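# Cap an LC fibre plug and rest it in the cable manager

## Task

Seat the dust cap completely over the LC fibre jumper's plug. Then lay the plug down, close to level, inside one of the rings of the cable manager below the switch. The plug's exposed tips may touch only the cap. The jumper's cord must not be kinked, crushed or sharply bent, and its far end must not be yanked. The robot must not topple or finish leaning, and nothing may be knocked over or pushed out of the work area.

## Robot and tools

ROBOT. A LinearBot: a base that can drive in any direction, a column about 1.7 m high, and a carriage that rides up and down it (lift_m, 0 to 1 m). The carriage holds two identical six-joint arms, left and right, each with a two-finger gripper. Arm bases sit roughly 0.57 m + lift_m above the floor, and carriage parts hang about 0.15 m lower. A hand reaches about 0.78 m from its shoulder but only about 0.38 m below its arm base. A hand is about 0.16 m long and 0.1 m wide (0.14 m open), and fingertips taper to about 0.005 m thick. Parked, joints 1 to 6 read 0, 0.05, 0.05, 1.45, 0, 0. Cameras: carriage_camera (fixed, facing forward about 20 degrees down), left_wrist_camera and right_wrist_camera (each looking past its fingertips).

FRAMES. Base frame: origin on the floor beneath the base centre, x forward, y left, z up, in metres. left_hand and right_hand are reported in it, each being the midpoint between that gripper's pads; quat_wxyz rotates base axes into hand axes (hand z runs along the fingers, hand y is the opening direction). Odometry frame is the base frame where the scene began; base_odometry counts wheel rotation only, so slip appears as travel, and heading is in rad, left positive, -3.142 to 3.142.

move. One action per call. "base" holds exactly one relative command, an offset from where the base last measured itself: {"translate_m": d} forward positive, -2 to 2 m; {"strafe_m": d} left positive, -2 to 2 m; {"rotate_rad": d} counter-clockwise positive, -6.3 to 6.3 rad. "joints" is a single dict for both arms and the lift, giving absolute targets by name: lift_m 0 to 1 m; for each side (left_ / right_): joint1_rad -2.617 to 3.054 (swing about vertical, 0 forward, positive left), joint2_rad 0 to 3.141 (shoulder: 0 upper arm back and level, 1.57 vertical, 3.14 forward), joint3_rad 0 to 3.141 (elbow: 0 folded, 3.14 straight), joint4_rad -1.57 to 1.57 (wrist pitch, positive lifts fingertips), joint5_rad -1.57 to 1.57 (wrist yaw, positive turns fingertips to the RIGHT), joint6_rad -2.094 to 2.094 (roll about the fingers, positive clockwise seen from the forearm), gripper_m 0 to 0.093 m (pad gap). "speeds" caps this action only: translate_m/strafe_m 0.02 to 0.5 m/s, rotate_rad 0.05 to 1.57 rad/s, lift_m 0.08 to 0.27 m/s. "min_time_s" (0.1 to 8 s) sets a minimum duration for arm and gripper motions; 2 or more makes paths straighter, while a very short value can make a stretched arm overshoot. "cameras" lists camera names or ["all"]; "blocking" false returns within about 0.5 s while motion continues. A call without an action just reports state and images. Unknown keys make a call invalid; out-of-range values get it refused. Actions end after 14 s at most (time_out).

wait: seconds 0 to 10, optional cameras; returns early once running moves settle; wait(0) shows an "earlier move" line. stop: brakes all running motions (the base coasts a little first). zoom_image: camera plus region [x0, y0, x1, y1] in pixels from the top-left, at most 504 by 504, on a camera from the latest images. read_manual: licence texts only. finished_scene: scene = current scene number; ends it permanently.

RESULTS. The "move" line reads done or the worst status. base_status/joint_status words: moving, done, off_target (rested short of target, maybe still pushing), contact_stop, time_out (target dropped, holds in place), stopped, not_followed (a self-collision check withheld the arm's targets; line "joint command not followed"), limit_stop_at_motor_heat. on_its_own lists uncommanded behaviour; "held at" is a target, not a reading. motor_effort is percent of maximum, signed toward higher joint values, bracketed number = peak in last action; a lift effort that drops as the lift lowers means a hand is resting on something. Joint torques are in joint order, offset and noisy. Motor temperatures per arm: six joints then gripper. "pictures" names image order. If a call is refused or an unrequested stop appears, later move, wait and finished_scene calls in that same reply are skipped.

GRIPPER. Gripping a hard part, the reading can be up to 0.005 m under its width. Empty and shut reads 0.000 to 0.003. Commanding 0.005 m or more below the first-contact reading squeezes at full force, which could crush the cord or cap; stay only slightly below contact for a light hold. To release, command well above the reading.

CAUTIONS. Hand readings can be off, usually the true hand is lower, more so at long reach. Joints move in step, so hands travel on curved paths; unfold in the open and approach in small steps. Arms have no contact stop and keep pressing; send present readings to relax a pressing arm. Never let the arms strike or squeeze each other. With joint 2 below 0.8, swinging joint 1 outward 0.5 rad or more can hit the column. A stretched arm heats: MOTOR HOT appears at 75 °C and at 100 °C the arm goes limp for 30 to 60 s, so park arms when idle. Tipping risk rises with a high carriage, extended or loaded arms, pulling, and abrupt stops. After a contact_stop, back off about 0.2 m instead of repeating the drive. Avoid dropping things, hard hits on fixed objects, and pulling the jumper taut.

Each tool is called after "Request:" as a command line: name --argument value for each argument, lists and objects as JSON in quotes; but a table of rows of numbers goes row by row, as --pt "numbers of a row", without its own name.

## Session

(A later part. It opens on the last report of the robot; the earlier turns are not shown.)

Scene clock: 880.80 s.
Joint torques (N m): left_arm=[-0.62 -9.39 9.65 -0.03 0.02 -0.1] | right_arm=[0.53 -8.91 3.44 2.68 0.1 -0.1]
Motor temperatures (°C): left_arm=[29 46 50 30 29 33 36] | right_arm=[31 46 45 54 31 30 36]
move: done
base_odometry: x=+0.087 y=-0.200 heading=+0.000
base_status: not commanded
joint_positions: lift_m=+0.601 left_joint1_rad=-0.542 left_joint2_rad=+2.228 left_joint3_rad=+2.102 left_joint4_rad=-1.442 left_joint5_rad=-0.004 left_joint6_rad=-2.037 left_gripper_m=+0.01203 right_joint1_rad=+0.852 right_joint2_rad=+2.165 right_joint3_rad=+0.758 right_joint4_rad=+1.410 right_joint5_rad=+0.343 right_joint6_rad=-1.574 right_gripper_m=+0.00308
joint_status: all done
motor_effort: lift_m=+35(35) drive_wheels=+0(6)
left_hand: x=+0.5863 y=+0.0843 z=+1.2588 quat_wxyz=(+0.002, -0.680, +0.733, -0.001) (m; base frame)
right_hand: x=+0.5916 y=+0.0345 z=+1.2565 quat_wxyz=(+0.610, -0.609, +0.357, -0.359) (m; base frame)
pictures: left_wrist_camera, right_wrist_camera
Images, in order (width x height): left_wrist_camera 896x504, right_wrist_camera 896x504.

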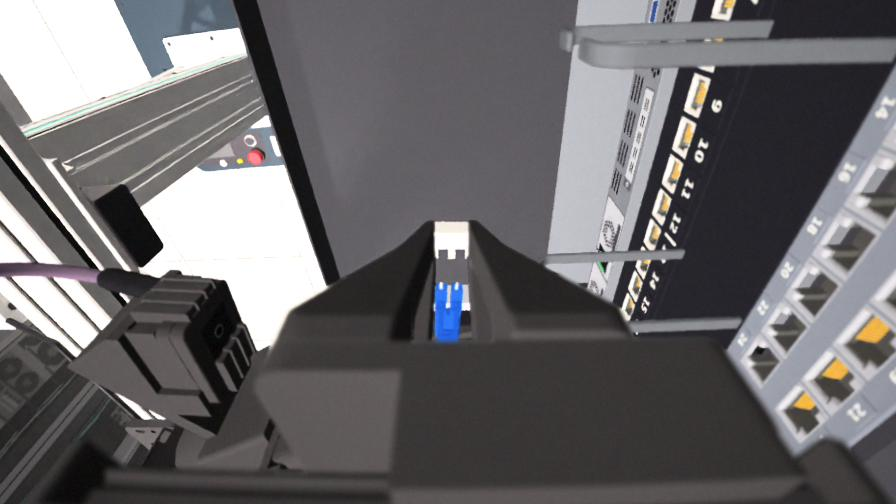

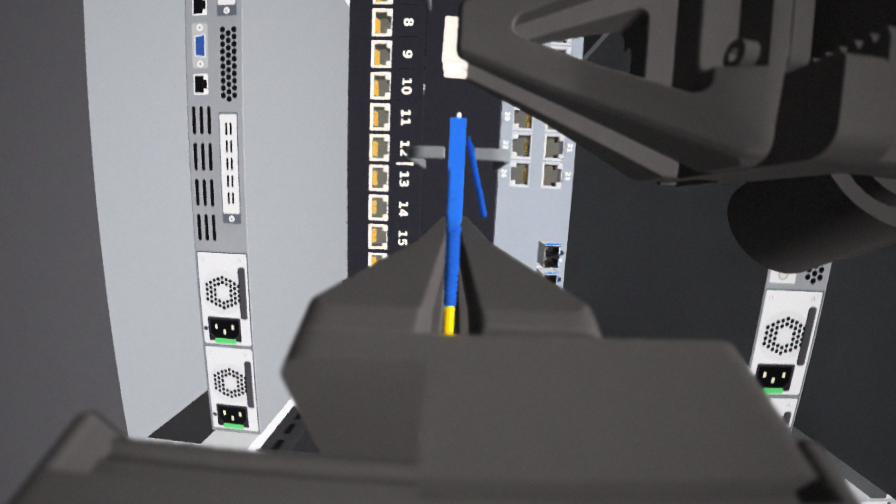

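Request:
move --joints '{"lift_m": 0.6022, "left_joint3_rad": 2.139, "left_joint4_rad": -1.422, "left_joint5_rad": 0.0415, "left_joint6_rad": -1.992}' --min_time_s 1.2 --cameras '["left_wrist_camera", "right_wrist_camera"]'

Request:
zoom_image --camera "left_wrist_camera" --region '[400, 210, 510, 345]'

Request:
zoom_image --camera "right_wrist_camera" --region '[405, 20, 525, 180]'

Scene clock: 936.63 s.
Joint torques (N m): left_arm=[-0.62 -9.52 10 0.29 0.11 0.11] | right_arm=[0.55 -9.05 3.43 2.65 0.1 -0.1]
move: done
base_odometry: x=+0.087 y=-0.200 heading=+0.000
base_status: not commanded
joint_positions: lift_m=+0.602 left_joint1_rad=-0.542 left_joint2_rad=+2.229 left_joint3_rad=+2.102 left_joint4_rad=-1.436 left_joint5_rad=+0.028 left_joint6_rad=-2.003 left_gripper_m=+0.01203 right_joint1_rad=+0.852 right_joint2_rad=+2.166 right_joint3_rad=+0.758 right_joint4_rad=+1.412 right_joint5_rad=+0.343 right_joint6_rad=-1.574 right_gripper_m=+0.00308
joint_status: all done
motor_effort: lift_m=+37(40) drive_wheels=-1(5)
left_hand: x=+0.5847 y=+0.0788 z=+1.2590 quat_wxyz=(-0.012, -0.667, +0.745, -0.008) (m; base frame)
right_hand: x=+0.5916 y=+0.0345 z=+1.2571 quat_wxyz=(+0.610, -0.609, +0.357, -0.359) (m; base frame)
pictures: left_wrist_camera, right_wrist_camera
Images, in order (width x height): left_wrist_camera 896x504, right_wrist_camera 896x504.

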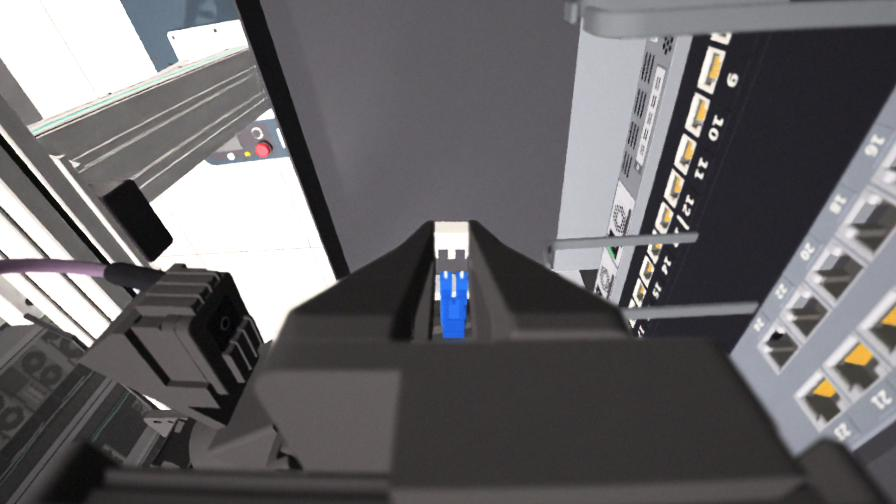

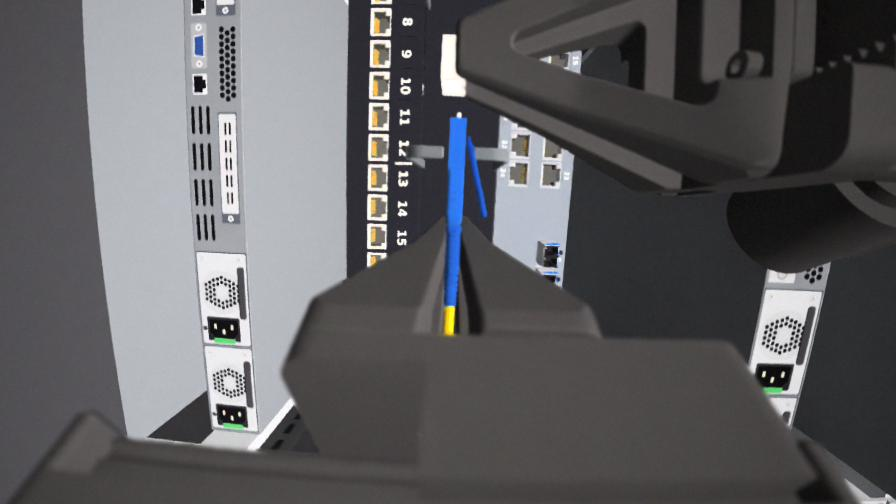

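Scaled by 3.733 from the camera's 896x504 image, which has a finer 1280x720 frame.

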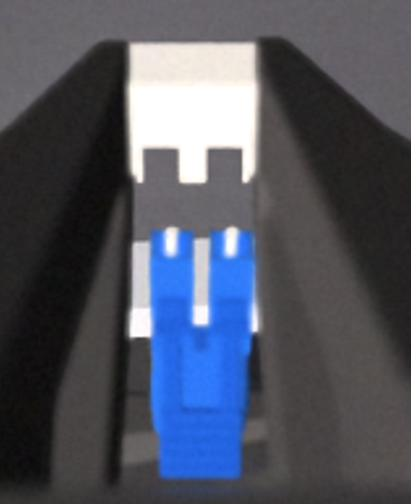

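Scaled by 3.150 from the camera's 896x504 image, which has a finer 1280x720 frame.

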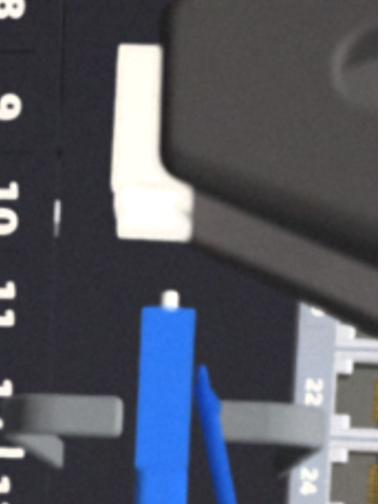

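Request:
zoom_image --camera "right_wrist_camera" --region '[425, 25, 505, 105]'

Scaled by 6.300 from the camera's 896x504 image, which has a finer 1280x720 frame.

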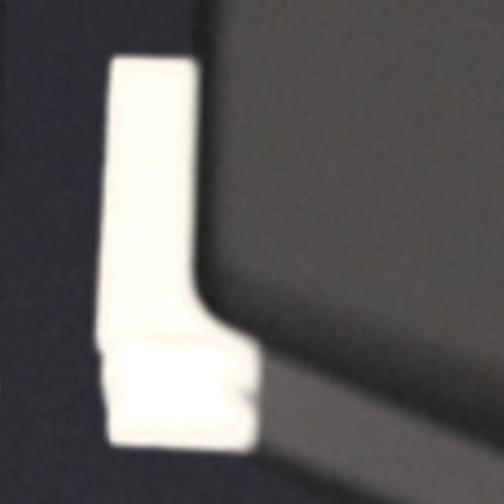

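Request:
move --joints '{"left_joint1_rad": -0.5593, "left_joint2_rad": 2.2555, "left_joint3_rad": 2.163, "left_joint4_rad": -1.457, "left_joint6_rad": -2.027}' --min_time_s 1.2 --cameras '["left_wrist_camera", "right_wrist_camera"]'

Request:
zoom_image --camera "left_wrist_camera" --region '[400, 210, 510, 345]'

Request:
zoom_image --camera "right_wrist_camera" --region '[405, 35, 505, 175]'

Scene clock: 976.23 s.
Joint torques (N m): left_arm=[-0.64 -9.47 9.68 0.01 0.11 -0.09] | right_arm=[0.54 -9.06 3.41 2.65 0.1 -0.1]
Motor temperatures (°C): left_arm=[29 51 53 30 29 33 36] | right_arm=[31 46 43 54 31 30 36]
move: done
base_odometry: x=+0.087 y=-0.200 heading=+0.000
base_status: not commanded
joint_positions: lift_m=+0.602 left_joint1_rad=-0.551 left_joint2_rad=+2.239 left_joint3_rad=+2.130 left_joint4_rad=-1.444 left_joint5_rad=+0.029 left_joint6_rad=-2.016 left_gripper_m=+0.01203 right_joint1_rad=+0.852 right_joint2_rad=+2.166 right_joint3_rad=+0.758 right_joint4_rad=+1.412 right_joint5_rad=+0.343 right_joint6_rad=-1.574 right_gripper_m=+0.00308
joint_status: all done
motor_effort: lift_m=+37(37) drive_wheels=+1(6)
left_hand: x=+0.5860 y=+0.0734 z=+1.2618 quat_wxyz=(-0.011, -0.669, +0.743, -0.013) (m; base frame)
right_hand: x=+0.5916 y=+0.0345 z=+1.2571 quat_wxyz=(+0.610, -0.609, +0.357, -0.359) (m; base frame)
pictures: left_wrist_camera, right_wrist_camera
Images, in order (width x height): left_wrist_camera 896x504, right_wrist_camera 896x504.

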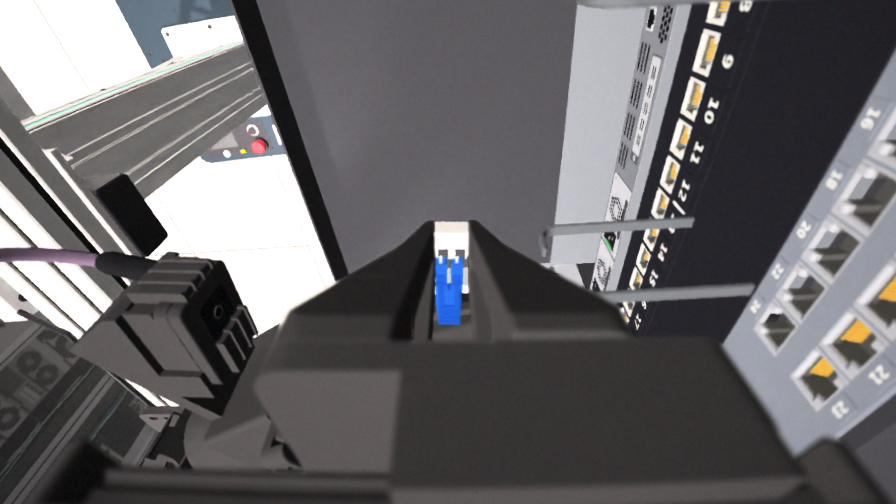

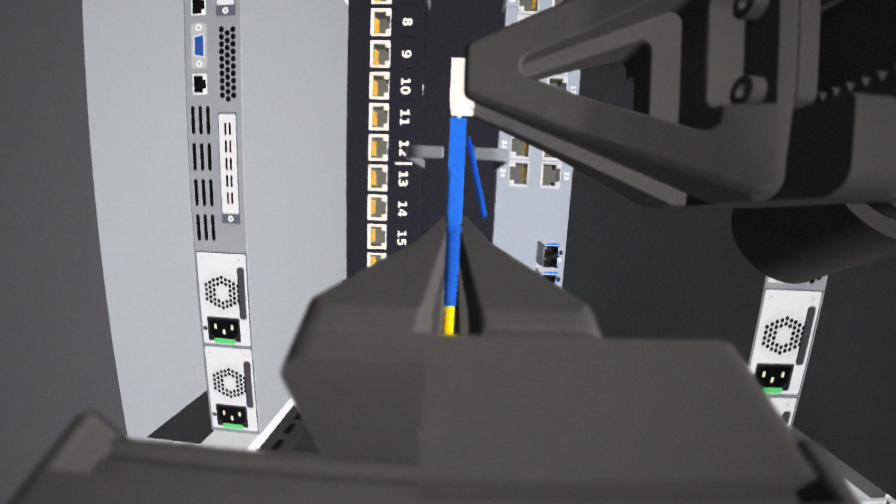

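Scaled by 3.733 from the camera's 896x504 image, which has a finer 1280x720 frame.

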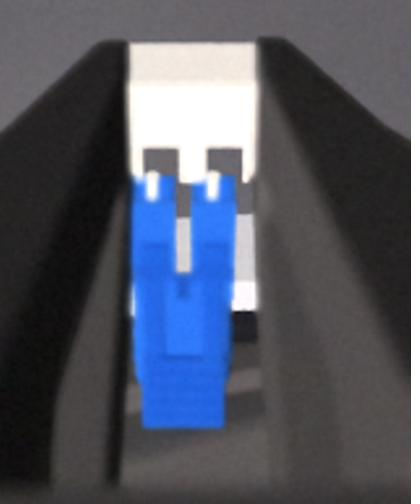

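Scaled by 3.600 from the camera's 896x504 image, which has a finer 1280x720 frame.

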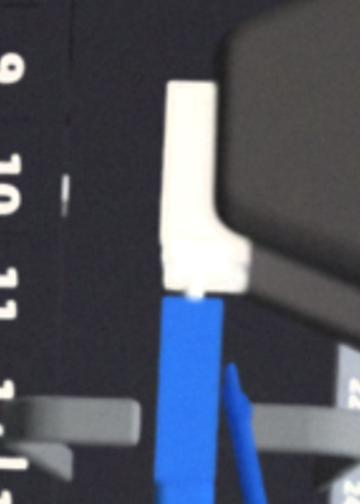

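Request:
move --joints '{"left_joint1_rad": -0.517, "left_joint2_rad": 2.178, "left_joint3_rad": 2.058, "left_joint4_rad": -1.404, "left_joint6_rad": -1.978}' --min_time_s 1.2

Request:
move --joints '{"left_joint1_rad": -0.552, "left_joint2_rad": 2.239, "left_joint3_rad": 2.133, "left_joint4_rad": -1.4426, "left_joint6_rad": -2.019}' --min_time_s 1.2 --cameras '["left_wrist_camera", "right_wrist_camera"]'

Request:
zoom_image --camera "left_wrist_camera" --region '[400, 210, 510, 345]'

Request:
zoom_image --camera "right_wrist_camera" --region '[405, 35, 505, 175]'

Scene clock: 1005.33 s.
Joint torques (N m): left_arm=[0.64 -14.27 5.45 0.26 0.12 0.12] | right_arm=[0.55 -9.05 3.44 2.65 0.09 -0.1]
Motor temperatures (°C): left_arm=[29 50 54 30 29 33 36] | right_arm=[31 46 43 55 31 30 36]
move: done
base_odometry: x=+0.087 y=-0.200 heading=+0.000
base_status: not commanded
joint_positions: lift_m=+0.602 left_joint1_rad=-0.524 left_joint2_rad=+2.222 left_joint3_rad=+2.073 left_joint4_rad=-1.418 left_joint5_rad=+0.029 left_joint6_rad=-1.990 left_gripper_m=+0.01203 right_joint1_rad=+0.852 right_joint2_rad=+2.166 right_joint3_rad=+0.758 right_joint4_rad=+1.412 right_joint5_rad=+0.343 right_joint6_rad=-1.574 right_gripper_m=+0.00308
joint_status: all done
motor_effort: lift_m=+37(37) drive_wheels=+3(7)
left_hand: x=+0.5869 y=+0.0863 z=+1.2547 quat_wxyz=(-0.013, -0.669, +0.743, -0.006) (m; base frame)
right_hand: x=+0.5916 y=+0.0345 z=+1.2571 quat_wxyz=(+0.610, -0.609, +0.357, -0.359) (m; base frame)
pictures: none

Scene clock: 1006.83 s.
Joint torques (N m): left_arm=[-0.61 -9.28 9.66 0.02 0.12 -0.09] | right_arm=[0.55 -9.05 3.43 2.65 0.1 -0.1]
Motor temperatures (°C): left_arm=[29 51 54 30 29 33 36] | right_arm=[31 46 43 55 31 30 36]
move: done
base_odometry: x=+0.087 y=-0.200 heading=+0.000
base_status: not commanded
joint_positions: lift_m=+0.602 left_joint1_rad=-0.544 left_joint2_rad=+2.222 left_joint3_rad=+2.100 left_joint4_rad=-1.429 left_joint5_rad=+0.029 left_joint6_rad=-2.007 left_gripper_m=+0.01203 right_joint1_rad=+0.852 right_joint2_rad=+2.166 right_joint3_rad=+0.758 right_joint4_rad=+1.412 right_joint5_rad=+0.343 right_joint6_rad=-1.574 right_gripper_m=+0.00308
joint_status: all done
motor_effort: lift_m=+37(37) drive_wheels=+1(5)
left_hand: x=+0.5851 y=+0.0772 z=+1.2615 quat_wxyz=(-0.011, -0.668, +0.744, -0.014) (m; base frame)
right_hand: x=+0.5916 y=+0.0345 z=+1.2571 quat_wxyz=(+0.610, -0.609, +0.357, -0.359) (m; base frame)
pictures: left_wrist_camera, right_wrist_camera
Images, in order (width x height): left_wrist_camera 896x504, right_wrist_camera 896x504.

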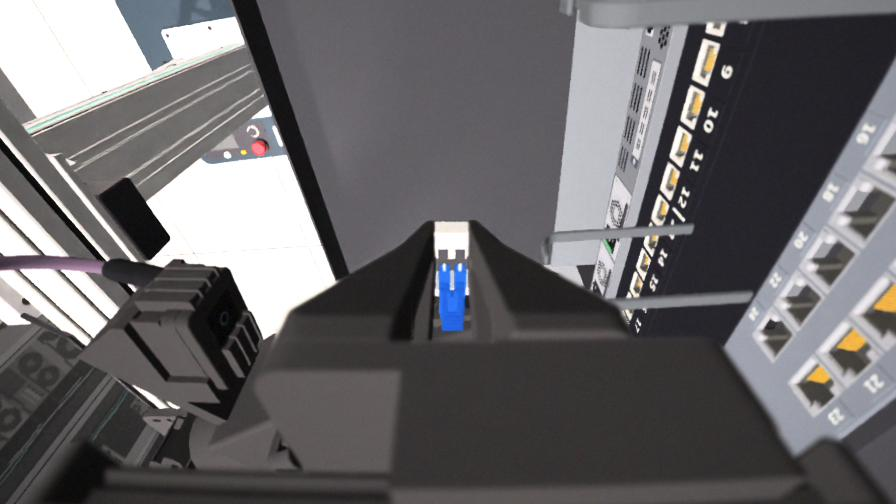

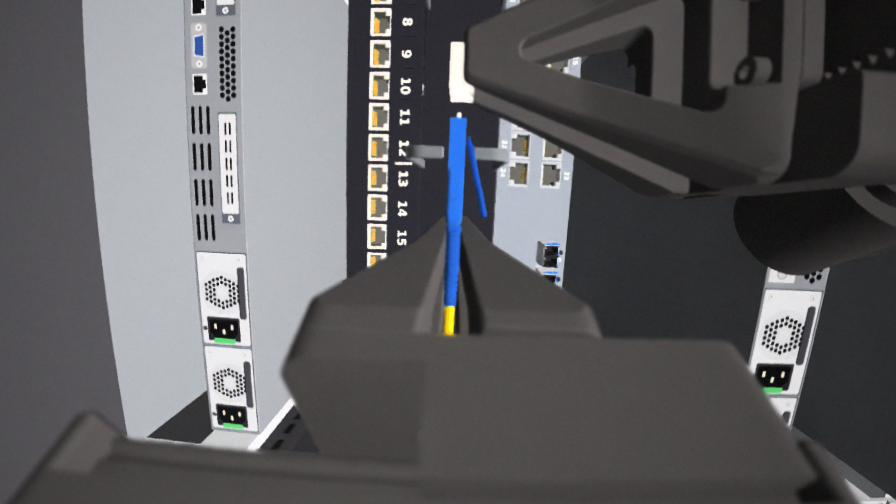

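Scaled by 3.733 from the camera's 896x504 image, which has a finer 1280x720 frame.

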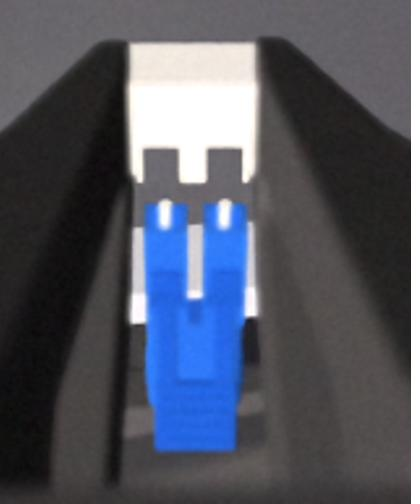

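Scaled by 3.600 from the camera's 896x504 image, which has a finer 1280x720 frame.

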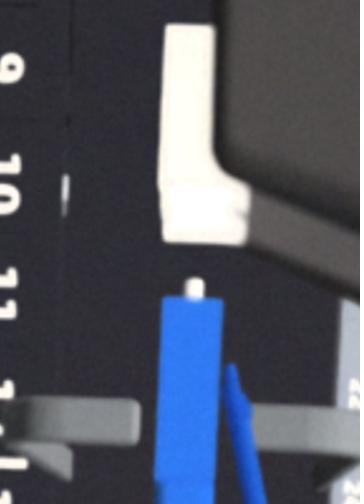

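Request:
move --joints '{"left_joint1_rad": -0.5624, "left_joint2_rad": 2.2505, "left_joint3_rad": 2.148, "left_joint4_rad": -1.448, "left_joint6_rad": -2.031}' --min_time_s 1.2 --cameras '["left_wrist_camera", "right_wrist_camera"]'

Request:
zoom_image --camera "left_wrist_camera" --region '[400, 210, 510, 345]'

Request:
zoom_image --camera "right_wrist_camera" --region '[405, 35, 505, 175]'

Scene clock: 1025.47 s.
Joint torques (N m): left_arm=[-0.62 -9.47 9.69 0 0.12 -0.1] | right_arm=[0.54 -9.05 3.4 2.65 0.1 -0.11]
Motor temperatures (°C): left_arm=[29 50 57 30 29 33 36] | right_arm=[31 46 43 55 31 30 36]
move: done
base_odometry: x=+0.087 y=-0.200 heading=+0.000
base_status: not commanded
joint_positions: lift_m=+0.602 left_joint1_rad=-0.554 left_joint2_rad=+2.234 left_joint3_rad=+2.115 left_joint4_rad=-1.435 left_joint5_rad=+0.029 left_joint6_rad=-2.020 left_gripper_m=+0.01203 right_joint1_rad=+0.852 right_joint2_rad=+2.166 right_joint3_rad=+0.758 right_joint4_rad=+1.412 right_joint5_rad=+0.343 right_joint6_rad=-1.574 right_gripper_m=+0.00308
joint_status: all done
motor_effort: lift_m=+37(37) drive_wheels=+3(5)
left_hand: x=+0.5842 y=+0.0728 z=+1.2600 quat_wxyz=(-0.012, -0.669, +0.743, -0.012) (m; base frame)
right_hand: x=+0.5916 y=+0.0345 z=+1.2571 quat_wxyz=(+0.610, -0.609, +0.357, -0.359) (m; base frame)
pictures: left_wrist_camera, right_wrist_camera
Images, in order (width x height): left_wrist_camera 896x504, right_wrist_camera 896x504.

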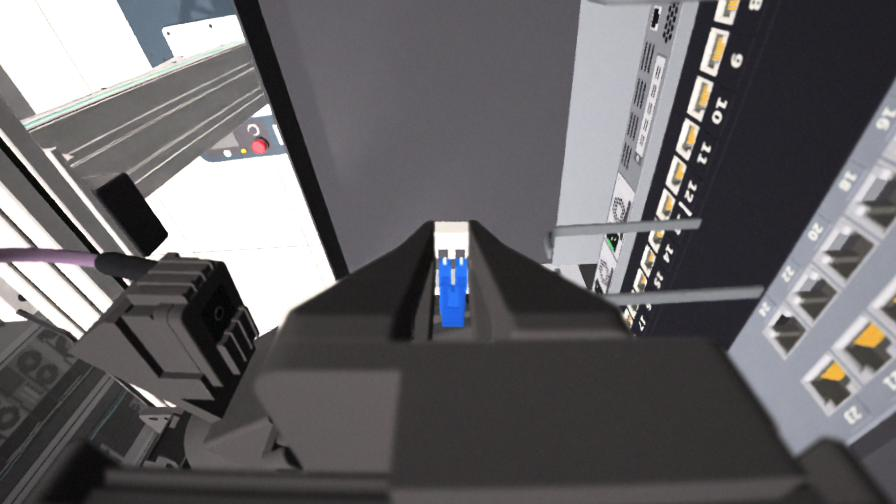

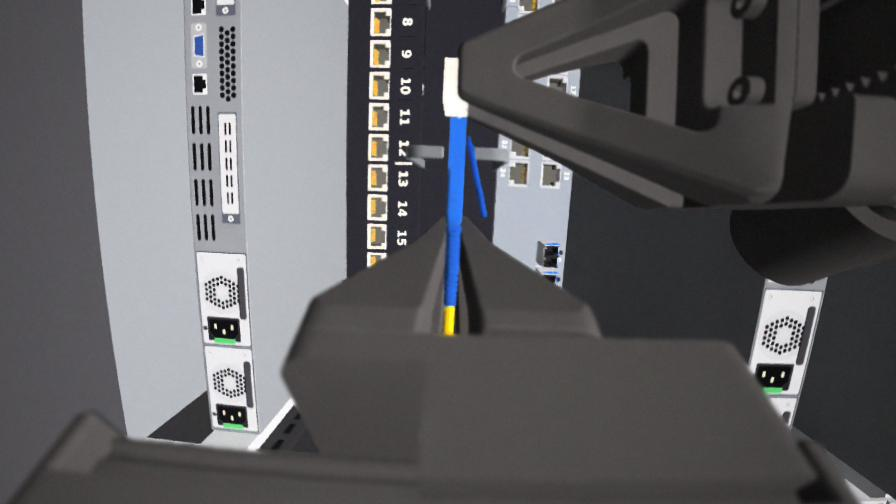

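Scaled by 3.733 from the camera's 896x504 image, which has a finer 1280x720 frame.

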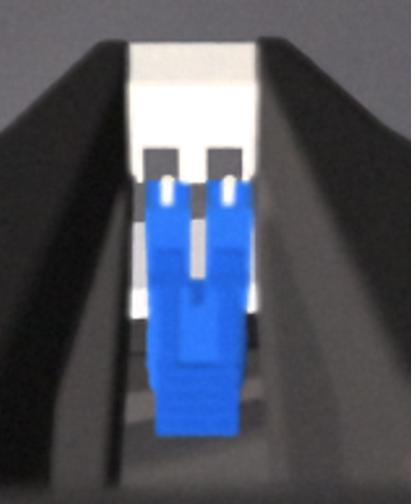

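Scaled by 3.600 from the camera's 896x504 image, which has a finer 1280x720 frame.

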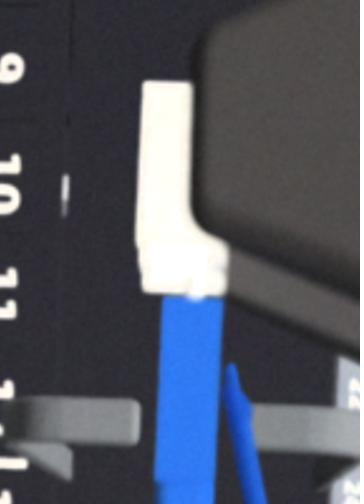

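Request:
move --joints '{"left_joint3_rad": 2.1512}' --min_time_s 0.6 --cameras '["left_wrist_camera", "right_wrist_camera"]'

Request:
zoom_image --camera "left_wrist_camera" --region '[400, 210, 510, 345]'

Request:
zoom_image --camera "right_wrist_camera" --region '[405, 35, 505, 175]'

Scene clock: 1051.03 s.
Joint torques (N m): left_arm=[-0.62 -9.47 9.96 -0.01 0.12 -0.1] | right_arm=[0.57 -9.06 3.41 2.65 0.1 -0.1]
Motor temperatures (°C): left_arm=[29 52 56 30 29 33 37] | right_arm=[31 46 42 55 31 30 36]
move: done
base_odometry: x=+0.087 y=-0.200 heading=+0.000
base_status: not commanded
joint_positions: lift_m=+0.602 left_joint1_rad=-0.554 left_joint2_rad=+2.234 left_joint3_rad=+2.115 left_joint4_rad=-1.435 left_joint5_rad=+0.029 left_joint6_rad=-2.020 left_gripper_m=+0.01203 right_joint1_rad=+0.852 right_joint2_rad=+2.166 right_joint3_rad=+0.758 right_joint4_rad=+1.412 right_joint5_rad=+0.343 right_joint6_rad=-1.574 right_gripper_m=+0.00308
joint_status: all done
motor_effort: lift_m=+37(37) drive_wheels=+2(6)
left_hand: x=+0.5842 y=+0.0728 z=+1.2600 quat_wxyz=(-0.012, -0.669, +0.743, -0.012) (m; base frame)
right_hand: x=+0.5916 y=+0.0345 z=+1.2571 quat_wxyz=(+0.610, -0.609, +0.357, -0.359) (m; base frame)
pictures: left_wrist_camera, right_wrist_camera
Images, in order (width x height): left_wrist_camera 896x504, right_wrist_camera 896x504.

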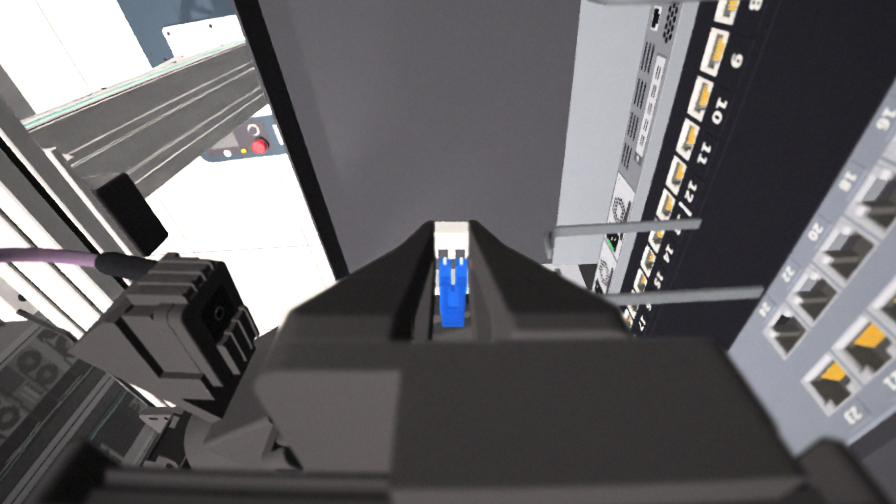

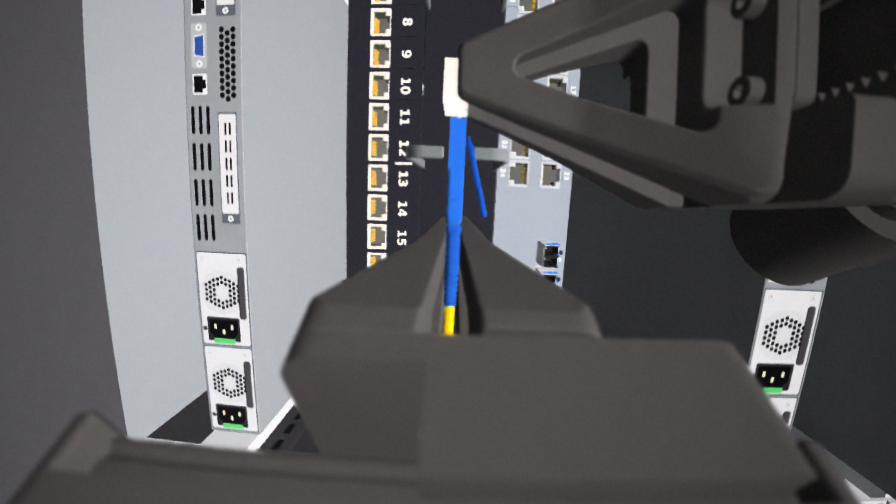

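Scaled by 3.733 from the camera's 896x504 image, which has a finer 1280x720 frame.

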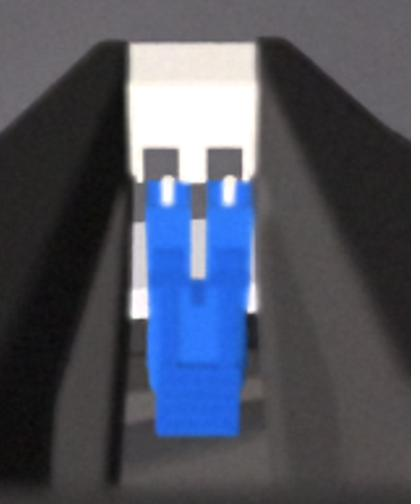

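Scaled by 3.600 from the camera's 896x504 image, which has a finer 1280x720 frame.

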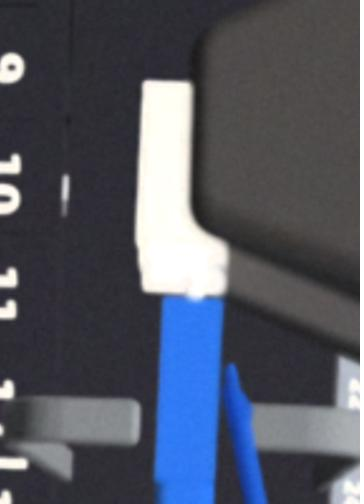

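Request:
move --joints '{"left_joint1_rad": -0.567, "left_joint2_rad": 2.2587, "left_joint3_rad": 2.1642, "left_joint4_rad": -1.456, "left_joint6_rad": -2.0356}' --min_time_s 0.8 --cameras '["left_wrist_camera", "right_wrist_camera"]'

Request:
zoom_image --camera "left_wrist_camera" --region '[400, 210, 510, 345]'

Request:
zoom_image --camera "right_wrist_camera" --region '[405, 35, 505, 175]'

Scene clock: 1064.83 s.
Joint torques (N m): left_arm=[-0.57 -9.5 9.7 0 0.11 -0.1] | right_arm=[0.55 -9.05 3.4 2.65 0.1 -0.1]
Motor temperatures (°C): left_arm=[29 53 56 30 29 33 37] | right_arm=[31 46 42 55 31 30 36]
move: done
base_odometry: x=+0.087 y=-0.200 heading=+0.000
base_status: not commanded
joint_positions: lift_m=+0.602 left_joint1_rad=-0.559 left_joint2_rad=+2.243 left_joint3_rad=+2.131 left_joint4_rad=-1.443 left_joint5_rad=+0.029 left_joint6_rad=-2.025 left_gripper_m=+0.01203 right_joint1_rad=+0.852 right_joint2_rad=+2.166 right_joint3_rad=+0.758 right_joint4_rad=+1.412 right_joint5_rad=+0.343 right_joint6_rad=-1.574 right_gripper_m=+0.00308
joint_status: all done
motor_effort: lift_m=+37(37) drive_wheels=+5(7)
left_hand: x=+0.5842 y=+0.0699 z=+1.2606 quat_wxyz=(-0.012, -0.669, +0.743, -0.012) (m; base frame)
right_hand: x=+0.5916 y=+0.0345 z=+1.2571 quat_wxyz=(+0.610, -0.609, +0.357, -0.359) (m; base frame)
pictures: left_wrist_camera, right_wrist_camera
Images, in order (width x height): left_wrist_camera 896x504, right_wrist_camera 896x504.

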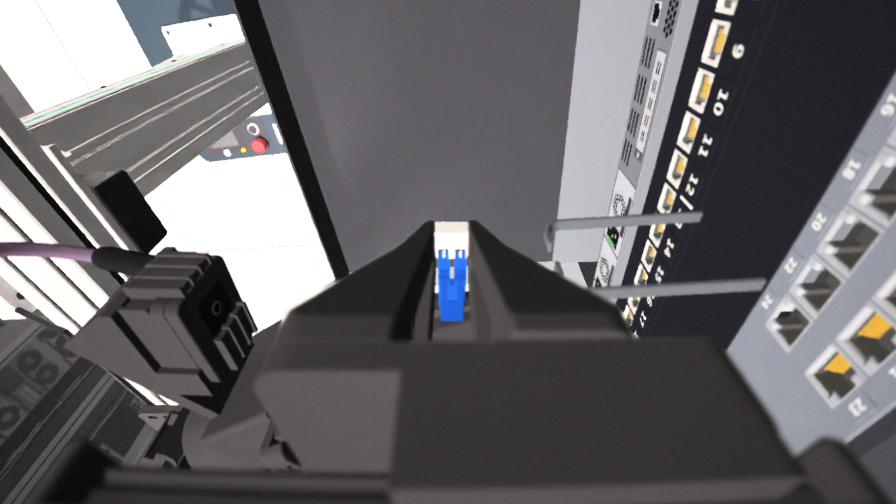

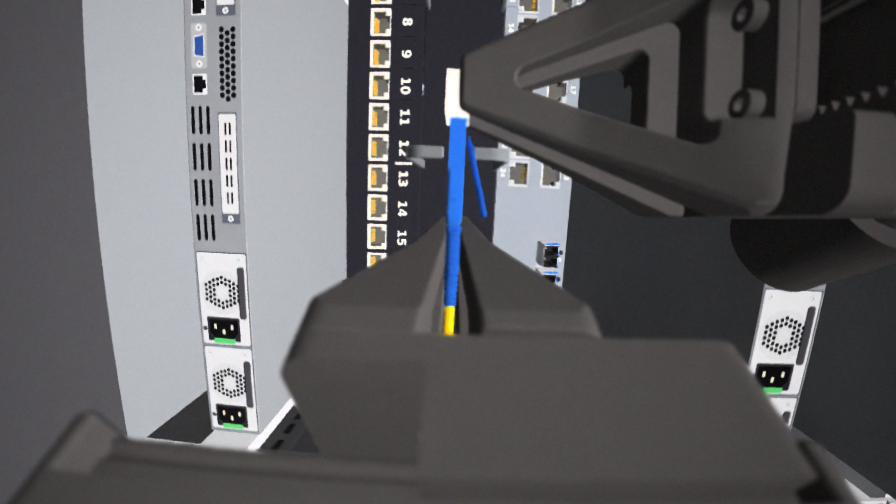

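Scaled by 3.733 from the camera's 896x504 image, which has a finer 1280x720 frame.

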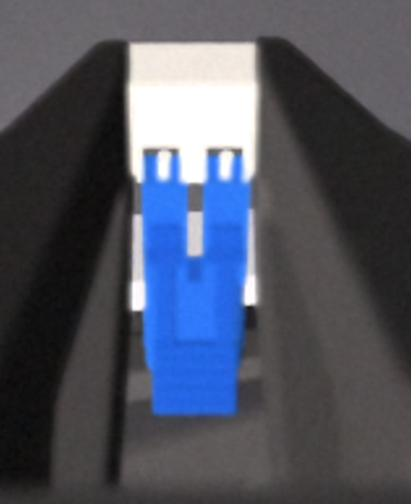

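Scaled by 3.600 from the camera's 896x504 image, which has a finer 1280x720 frame.

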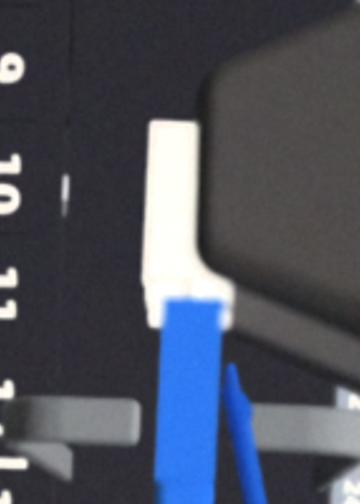

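Request:
move --joints '{"left_joint1_rad": -0.5743, "left_joint2_rad": 2.2666, "left_joint3_rad": 2.1768, "left_joint4_rad": -1.4607, "left_joint6_rad": -2.0429}' --min_time_s 1 --cameras '["left_wrist_camera", "right_wrist_camera"]'

Request:
zoom_image --camera "left_wrist_camera" --region '[400, 210, 510, 345]'

Request:
zoom_image --camera "right_wrist_camera" --region '[405, 35, 505, 175]'

Scene clock: 1082.70 s.
Joint torques (N m): left_arm=[-0.65 -9.5 9.62 0 0.11 -0.1] | right_arm=[0.55 -9.06 3.41 2.65 0.1 -0.1]
Motor temperatures (°C): left_arm=[29 53 55 30 29 33 37] | right_arm=[31 46 42 55 31 30 36]
move: done
base_odometry: x=+0.087 y=-0.200 heading=+0.000
base_status: not commanded
joint_positions: lift_m=+0.602 left_joint1_rad=-0.565 left_joint2_rad=+2.250 left_joint3_rad=+2.144 left_joint4_rad=-1.447 left_joint5_rad=+0.029 left_joint6_rad=-2.032 left_gripper_m=+0.01203 right_joint1_rad=+0.852 right_joint2_rad=+2.166 right_joint3_rad=+0.758 right_joint4_rad=+1.412 right_joint5_rad=+0.343 right_joint6_rad=-1.574 right_gripper_m=+0.00308
joint_status: all done
motor_effort: lift_m=+37(37) drive_wheels=+3(5)
left_hand: x=+0.5842 y=+0.0669 z=+1.2609 quat_wxyz=(-0.012, -0.669, +0.743, -0.012) (m; base frame)
right_hand: x=+0.5916 y=+0.0345 z=+1.2571 quat_wxyz=(+0.610, -0.609, +0.357, -0.359) (m; base frame)
pictures: left_wrist_camera, right_wrist_camera
Images, in order (width x height): left_wrist_camera 896x504, right_wrist_camera 896x504.

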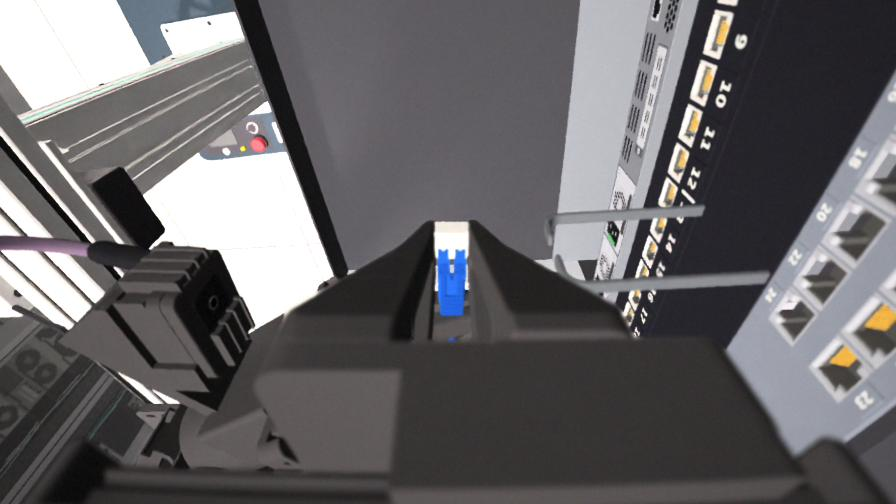

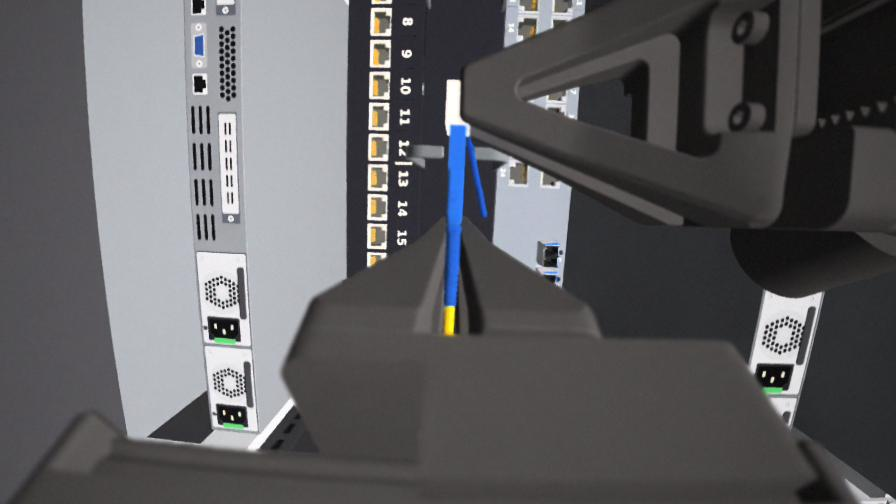

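Scaled by 3.733 from the camera's 896x504 image, which has a finer 1280x720 frame.

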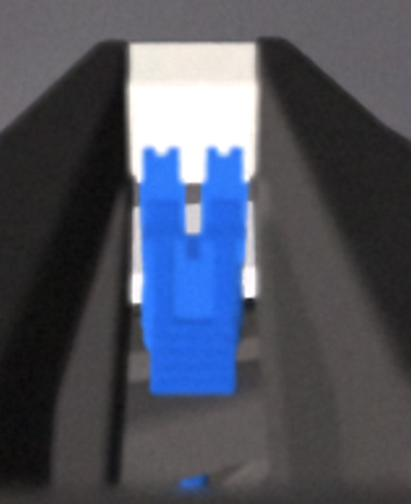

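Scaled by 3.600 from the camera's 896x504 image, which has a finer 1280x720 frame.

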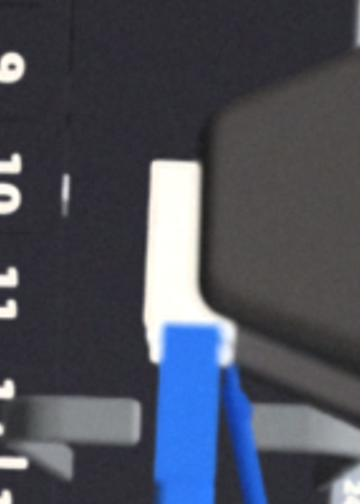

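Request:
move --joints '{"left_joint1_rad": -0.5818, "left_joint2_rad": 2.2756, "left_joint3_rad": 2.1894, "left_joint4_rad": -1.4657, "left_joint6_rad": -2.0502}' --min_time_s 1 --cameras '["left_wrist_camera", "right_wrist_camera"]'

Request:
zoom_image --camera "left_wrist_camera" --region '[400, 210, 510, 345]'

Request:
zoom_image --camera "right_wrist_camera" --region '[405, 60, 505, 200]'

Scene clock: 1091.63 s.
Joint torques (N m): left_arm=[-0.96 -9.48 9.58 0.01 0.11 -0.1] | right_arm=[0.55 -9.06 3.43 2.65 0.08 -0.1]
Motor temperatures (°C): left_arm=[29 52 57 30 29 33 37] | right_arm=[31 46 42 55 31 30 36]
move: done
base_odometry: x=+0.087 y=-0.200 heading=+0.000
base_status: not commanded
joint_positions: lift_m=+0.602 left_joint1_rad=-0.569 left_joint2_rad=+2.258 left_joint3_rad=+2.158 left_joint4_rad=-1.454 left_joint5_rad=+0.029 left_joint6_rad=-2.039 left_gripper_m=+0.01203 right_joint1_rad=+0.852 right_joint2_rad=+2.166 right_joint3_rad=+0.758 right_joint4_rad=+1.412 right_joint5_rad=+0.346 right_joint6_rad=-1.574 right_gripper_m=+0.00308
joint_status: all done
motor_effort: lift_m=+37(37) drive_wheels=+5(5)
left_hand: x=+0.5841 y=+0.0648 z=+1.2607 quat_wxyz=(-0.012, -0.670, +0.742, -0.011) (m; base frame)
right_hand: x=+0.5918 y=+0.0341 z=+1.2571 quat_wxyz=(+0.610, -0.609, +0.357, -0.360) (m; base frame)
pictures: left_wrist_camera, right_wrist_camera
Images, in order (width x height): left_wrist_camera 896x504, right_wrist_camera 896x504.

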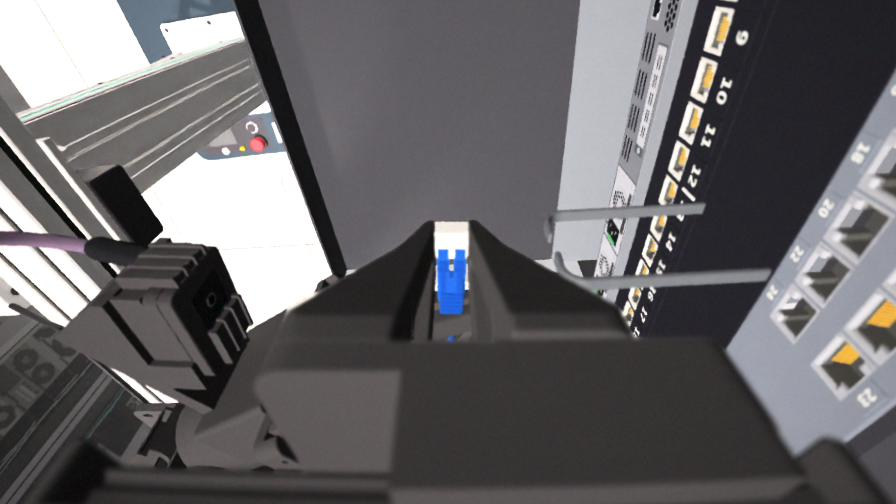

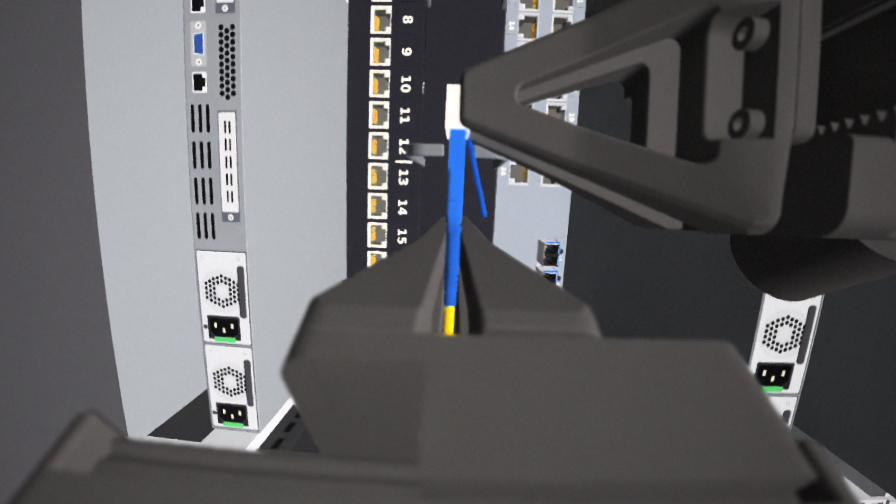

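Scaled by 3.733 from the camera's 896x504 image, which has a finer 1280x720 frame.

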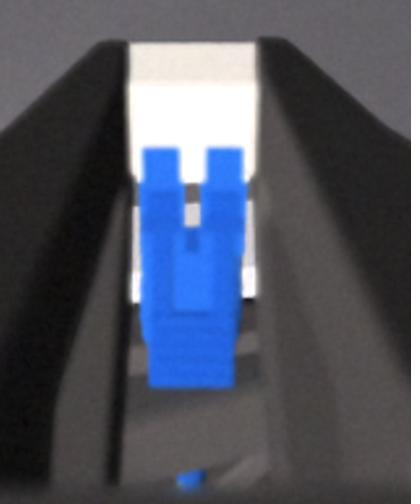

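Scaled by 3.600 from the camera's 896x504 image, which has a finer 1280x720 frame.

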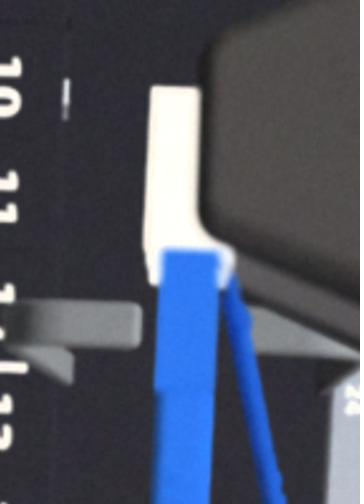

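Request:
move --joints '{"left_joint1_rad": -0.5890, "left_joint2_rad": 2.2836, "left_joint3_rad": 2.202, "left_joint4_rad": -1.4703, "left_joint6_rad": -2.0574}' --min_time_s 1 --cameras '["left_wrist_camera", "right_wrist_camera"]'

Request:
zoom_image --camera "left_wrist_camera" --region '[400, 210, 510, 345]'

Request:
zoom_image --camera "right_wrist_camera" --region '[405, 60, 505, 200]'

Scene clock: 1105.80 s.
Joint torques (N m): left_arm=[-1.35 -9.51 9.61 0.03 0.12 -0.09] | right_arm=[0.54 -9.06 3.41 2.65 0 -0.1]
Motor temperatures (°C): left_arm=[29 54 57 30 29 33 37] | right_arm=[31 46 42 55 31 30 36]
move: done
base_odometry: x=+0.087 y=-0.200 heading=+0.000
base_status: not commanded
joint_positions: lift_m=+0.602 left_joint1_rad=-0.572 left_joint2_rad=+2.266 left_joint3_rad=+2.170 left_joint4_rad=-1.461 left_joint5_rad=+0.029 left_joint6_rad=-2.046 left_gripper_m=+0.01203 right_joint1_rad=+0.852 right_joint2_rad=+2.166 right_joint3_rad=+0.758 right_joint4_rad=+1.412 right_joint5_rad=+0.351 right_joint6_rad=-1.574 right_gripper_m=+0.00308
joint_status: all done
motor_effort: lift_m=+37(37) drive_wheels=+3(5)
left_hand: x=+0.5844 y=+0.0635 z=+1.2605 quat_wxyz=(-0.012, -0.672, +0.740, -0.010) (m; base frame)
right_hand: x=+0.5923 y=+0.0332 z=+1.2571 quat_wxyz=(+0.609, -0.608, +0.359, -0.362) (m; base frame)
pictures: left_wrist_camera, right_wrist_camera
Images, in order (width x height): left_wrist_camera 896x504, right_wrist_camera 896x504.

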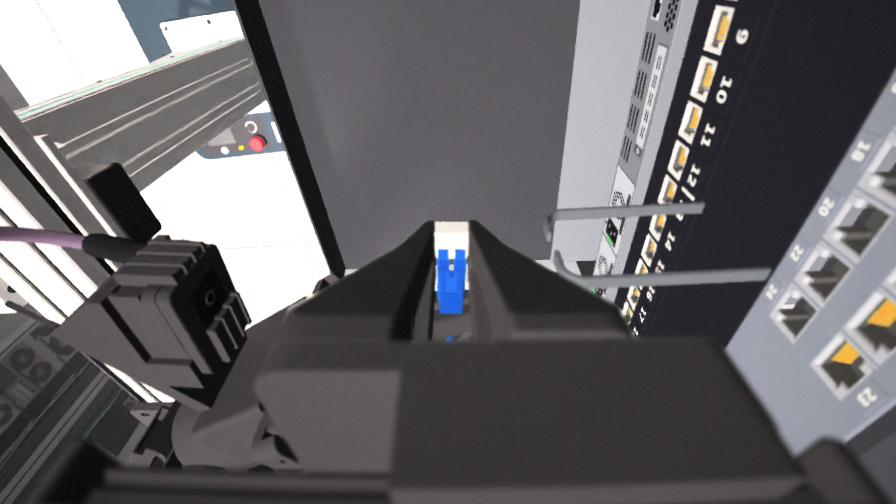

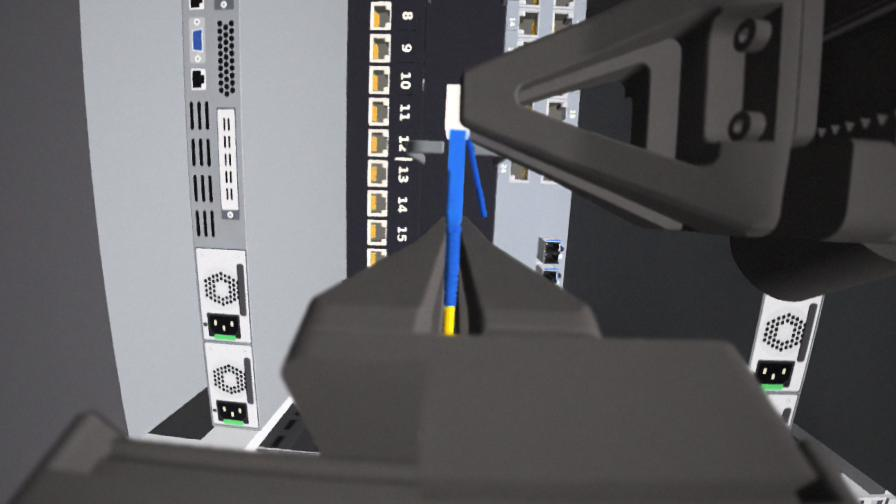

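Scaled by 3.733 from the camera's 896x504 image, which has a finer 1280x720 frame.

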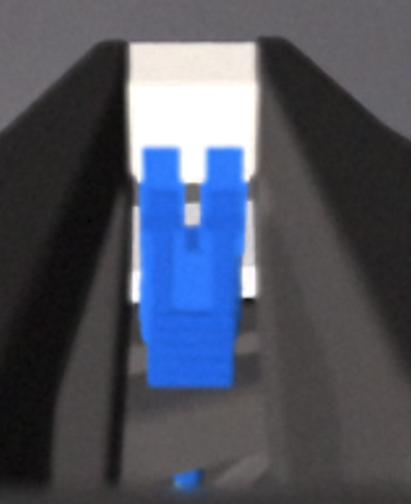

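Scaled by 3.600 from the camera's 896x504 image, which has a finer 1280x720 frame.

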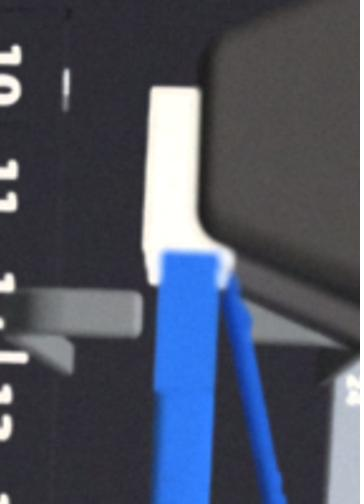

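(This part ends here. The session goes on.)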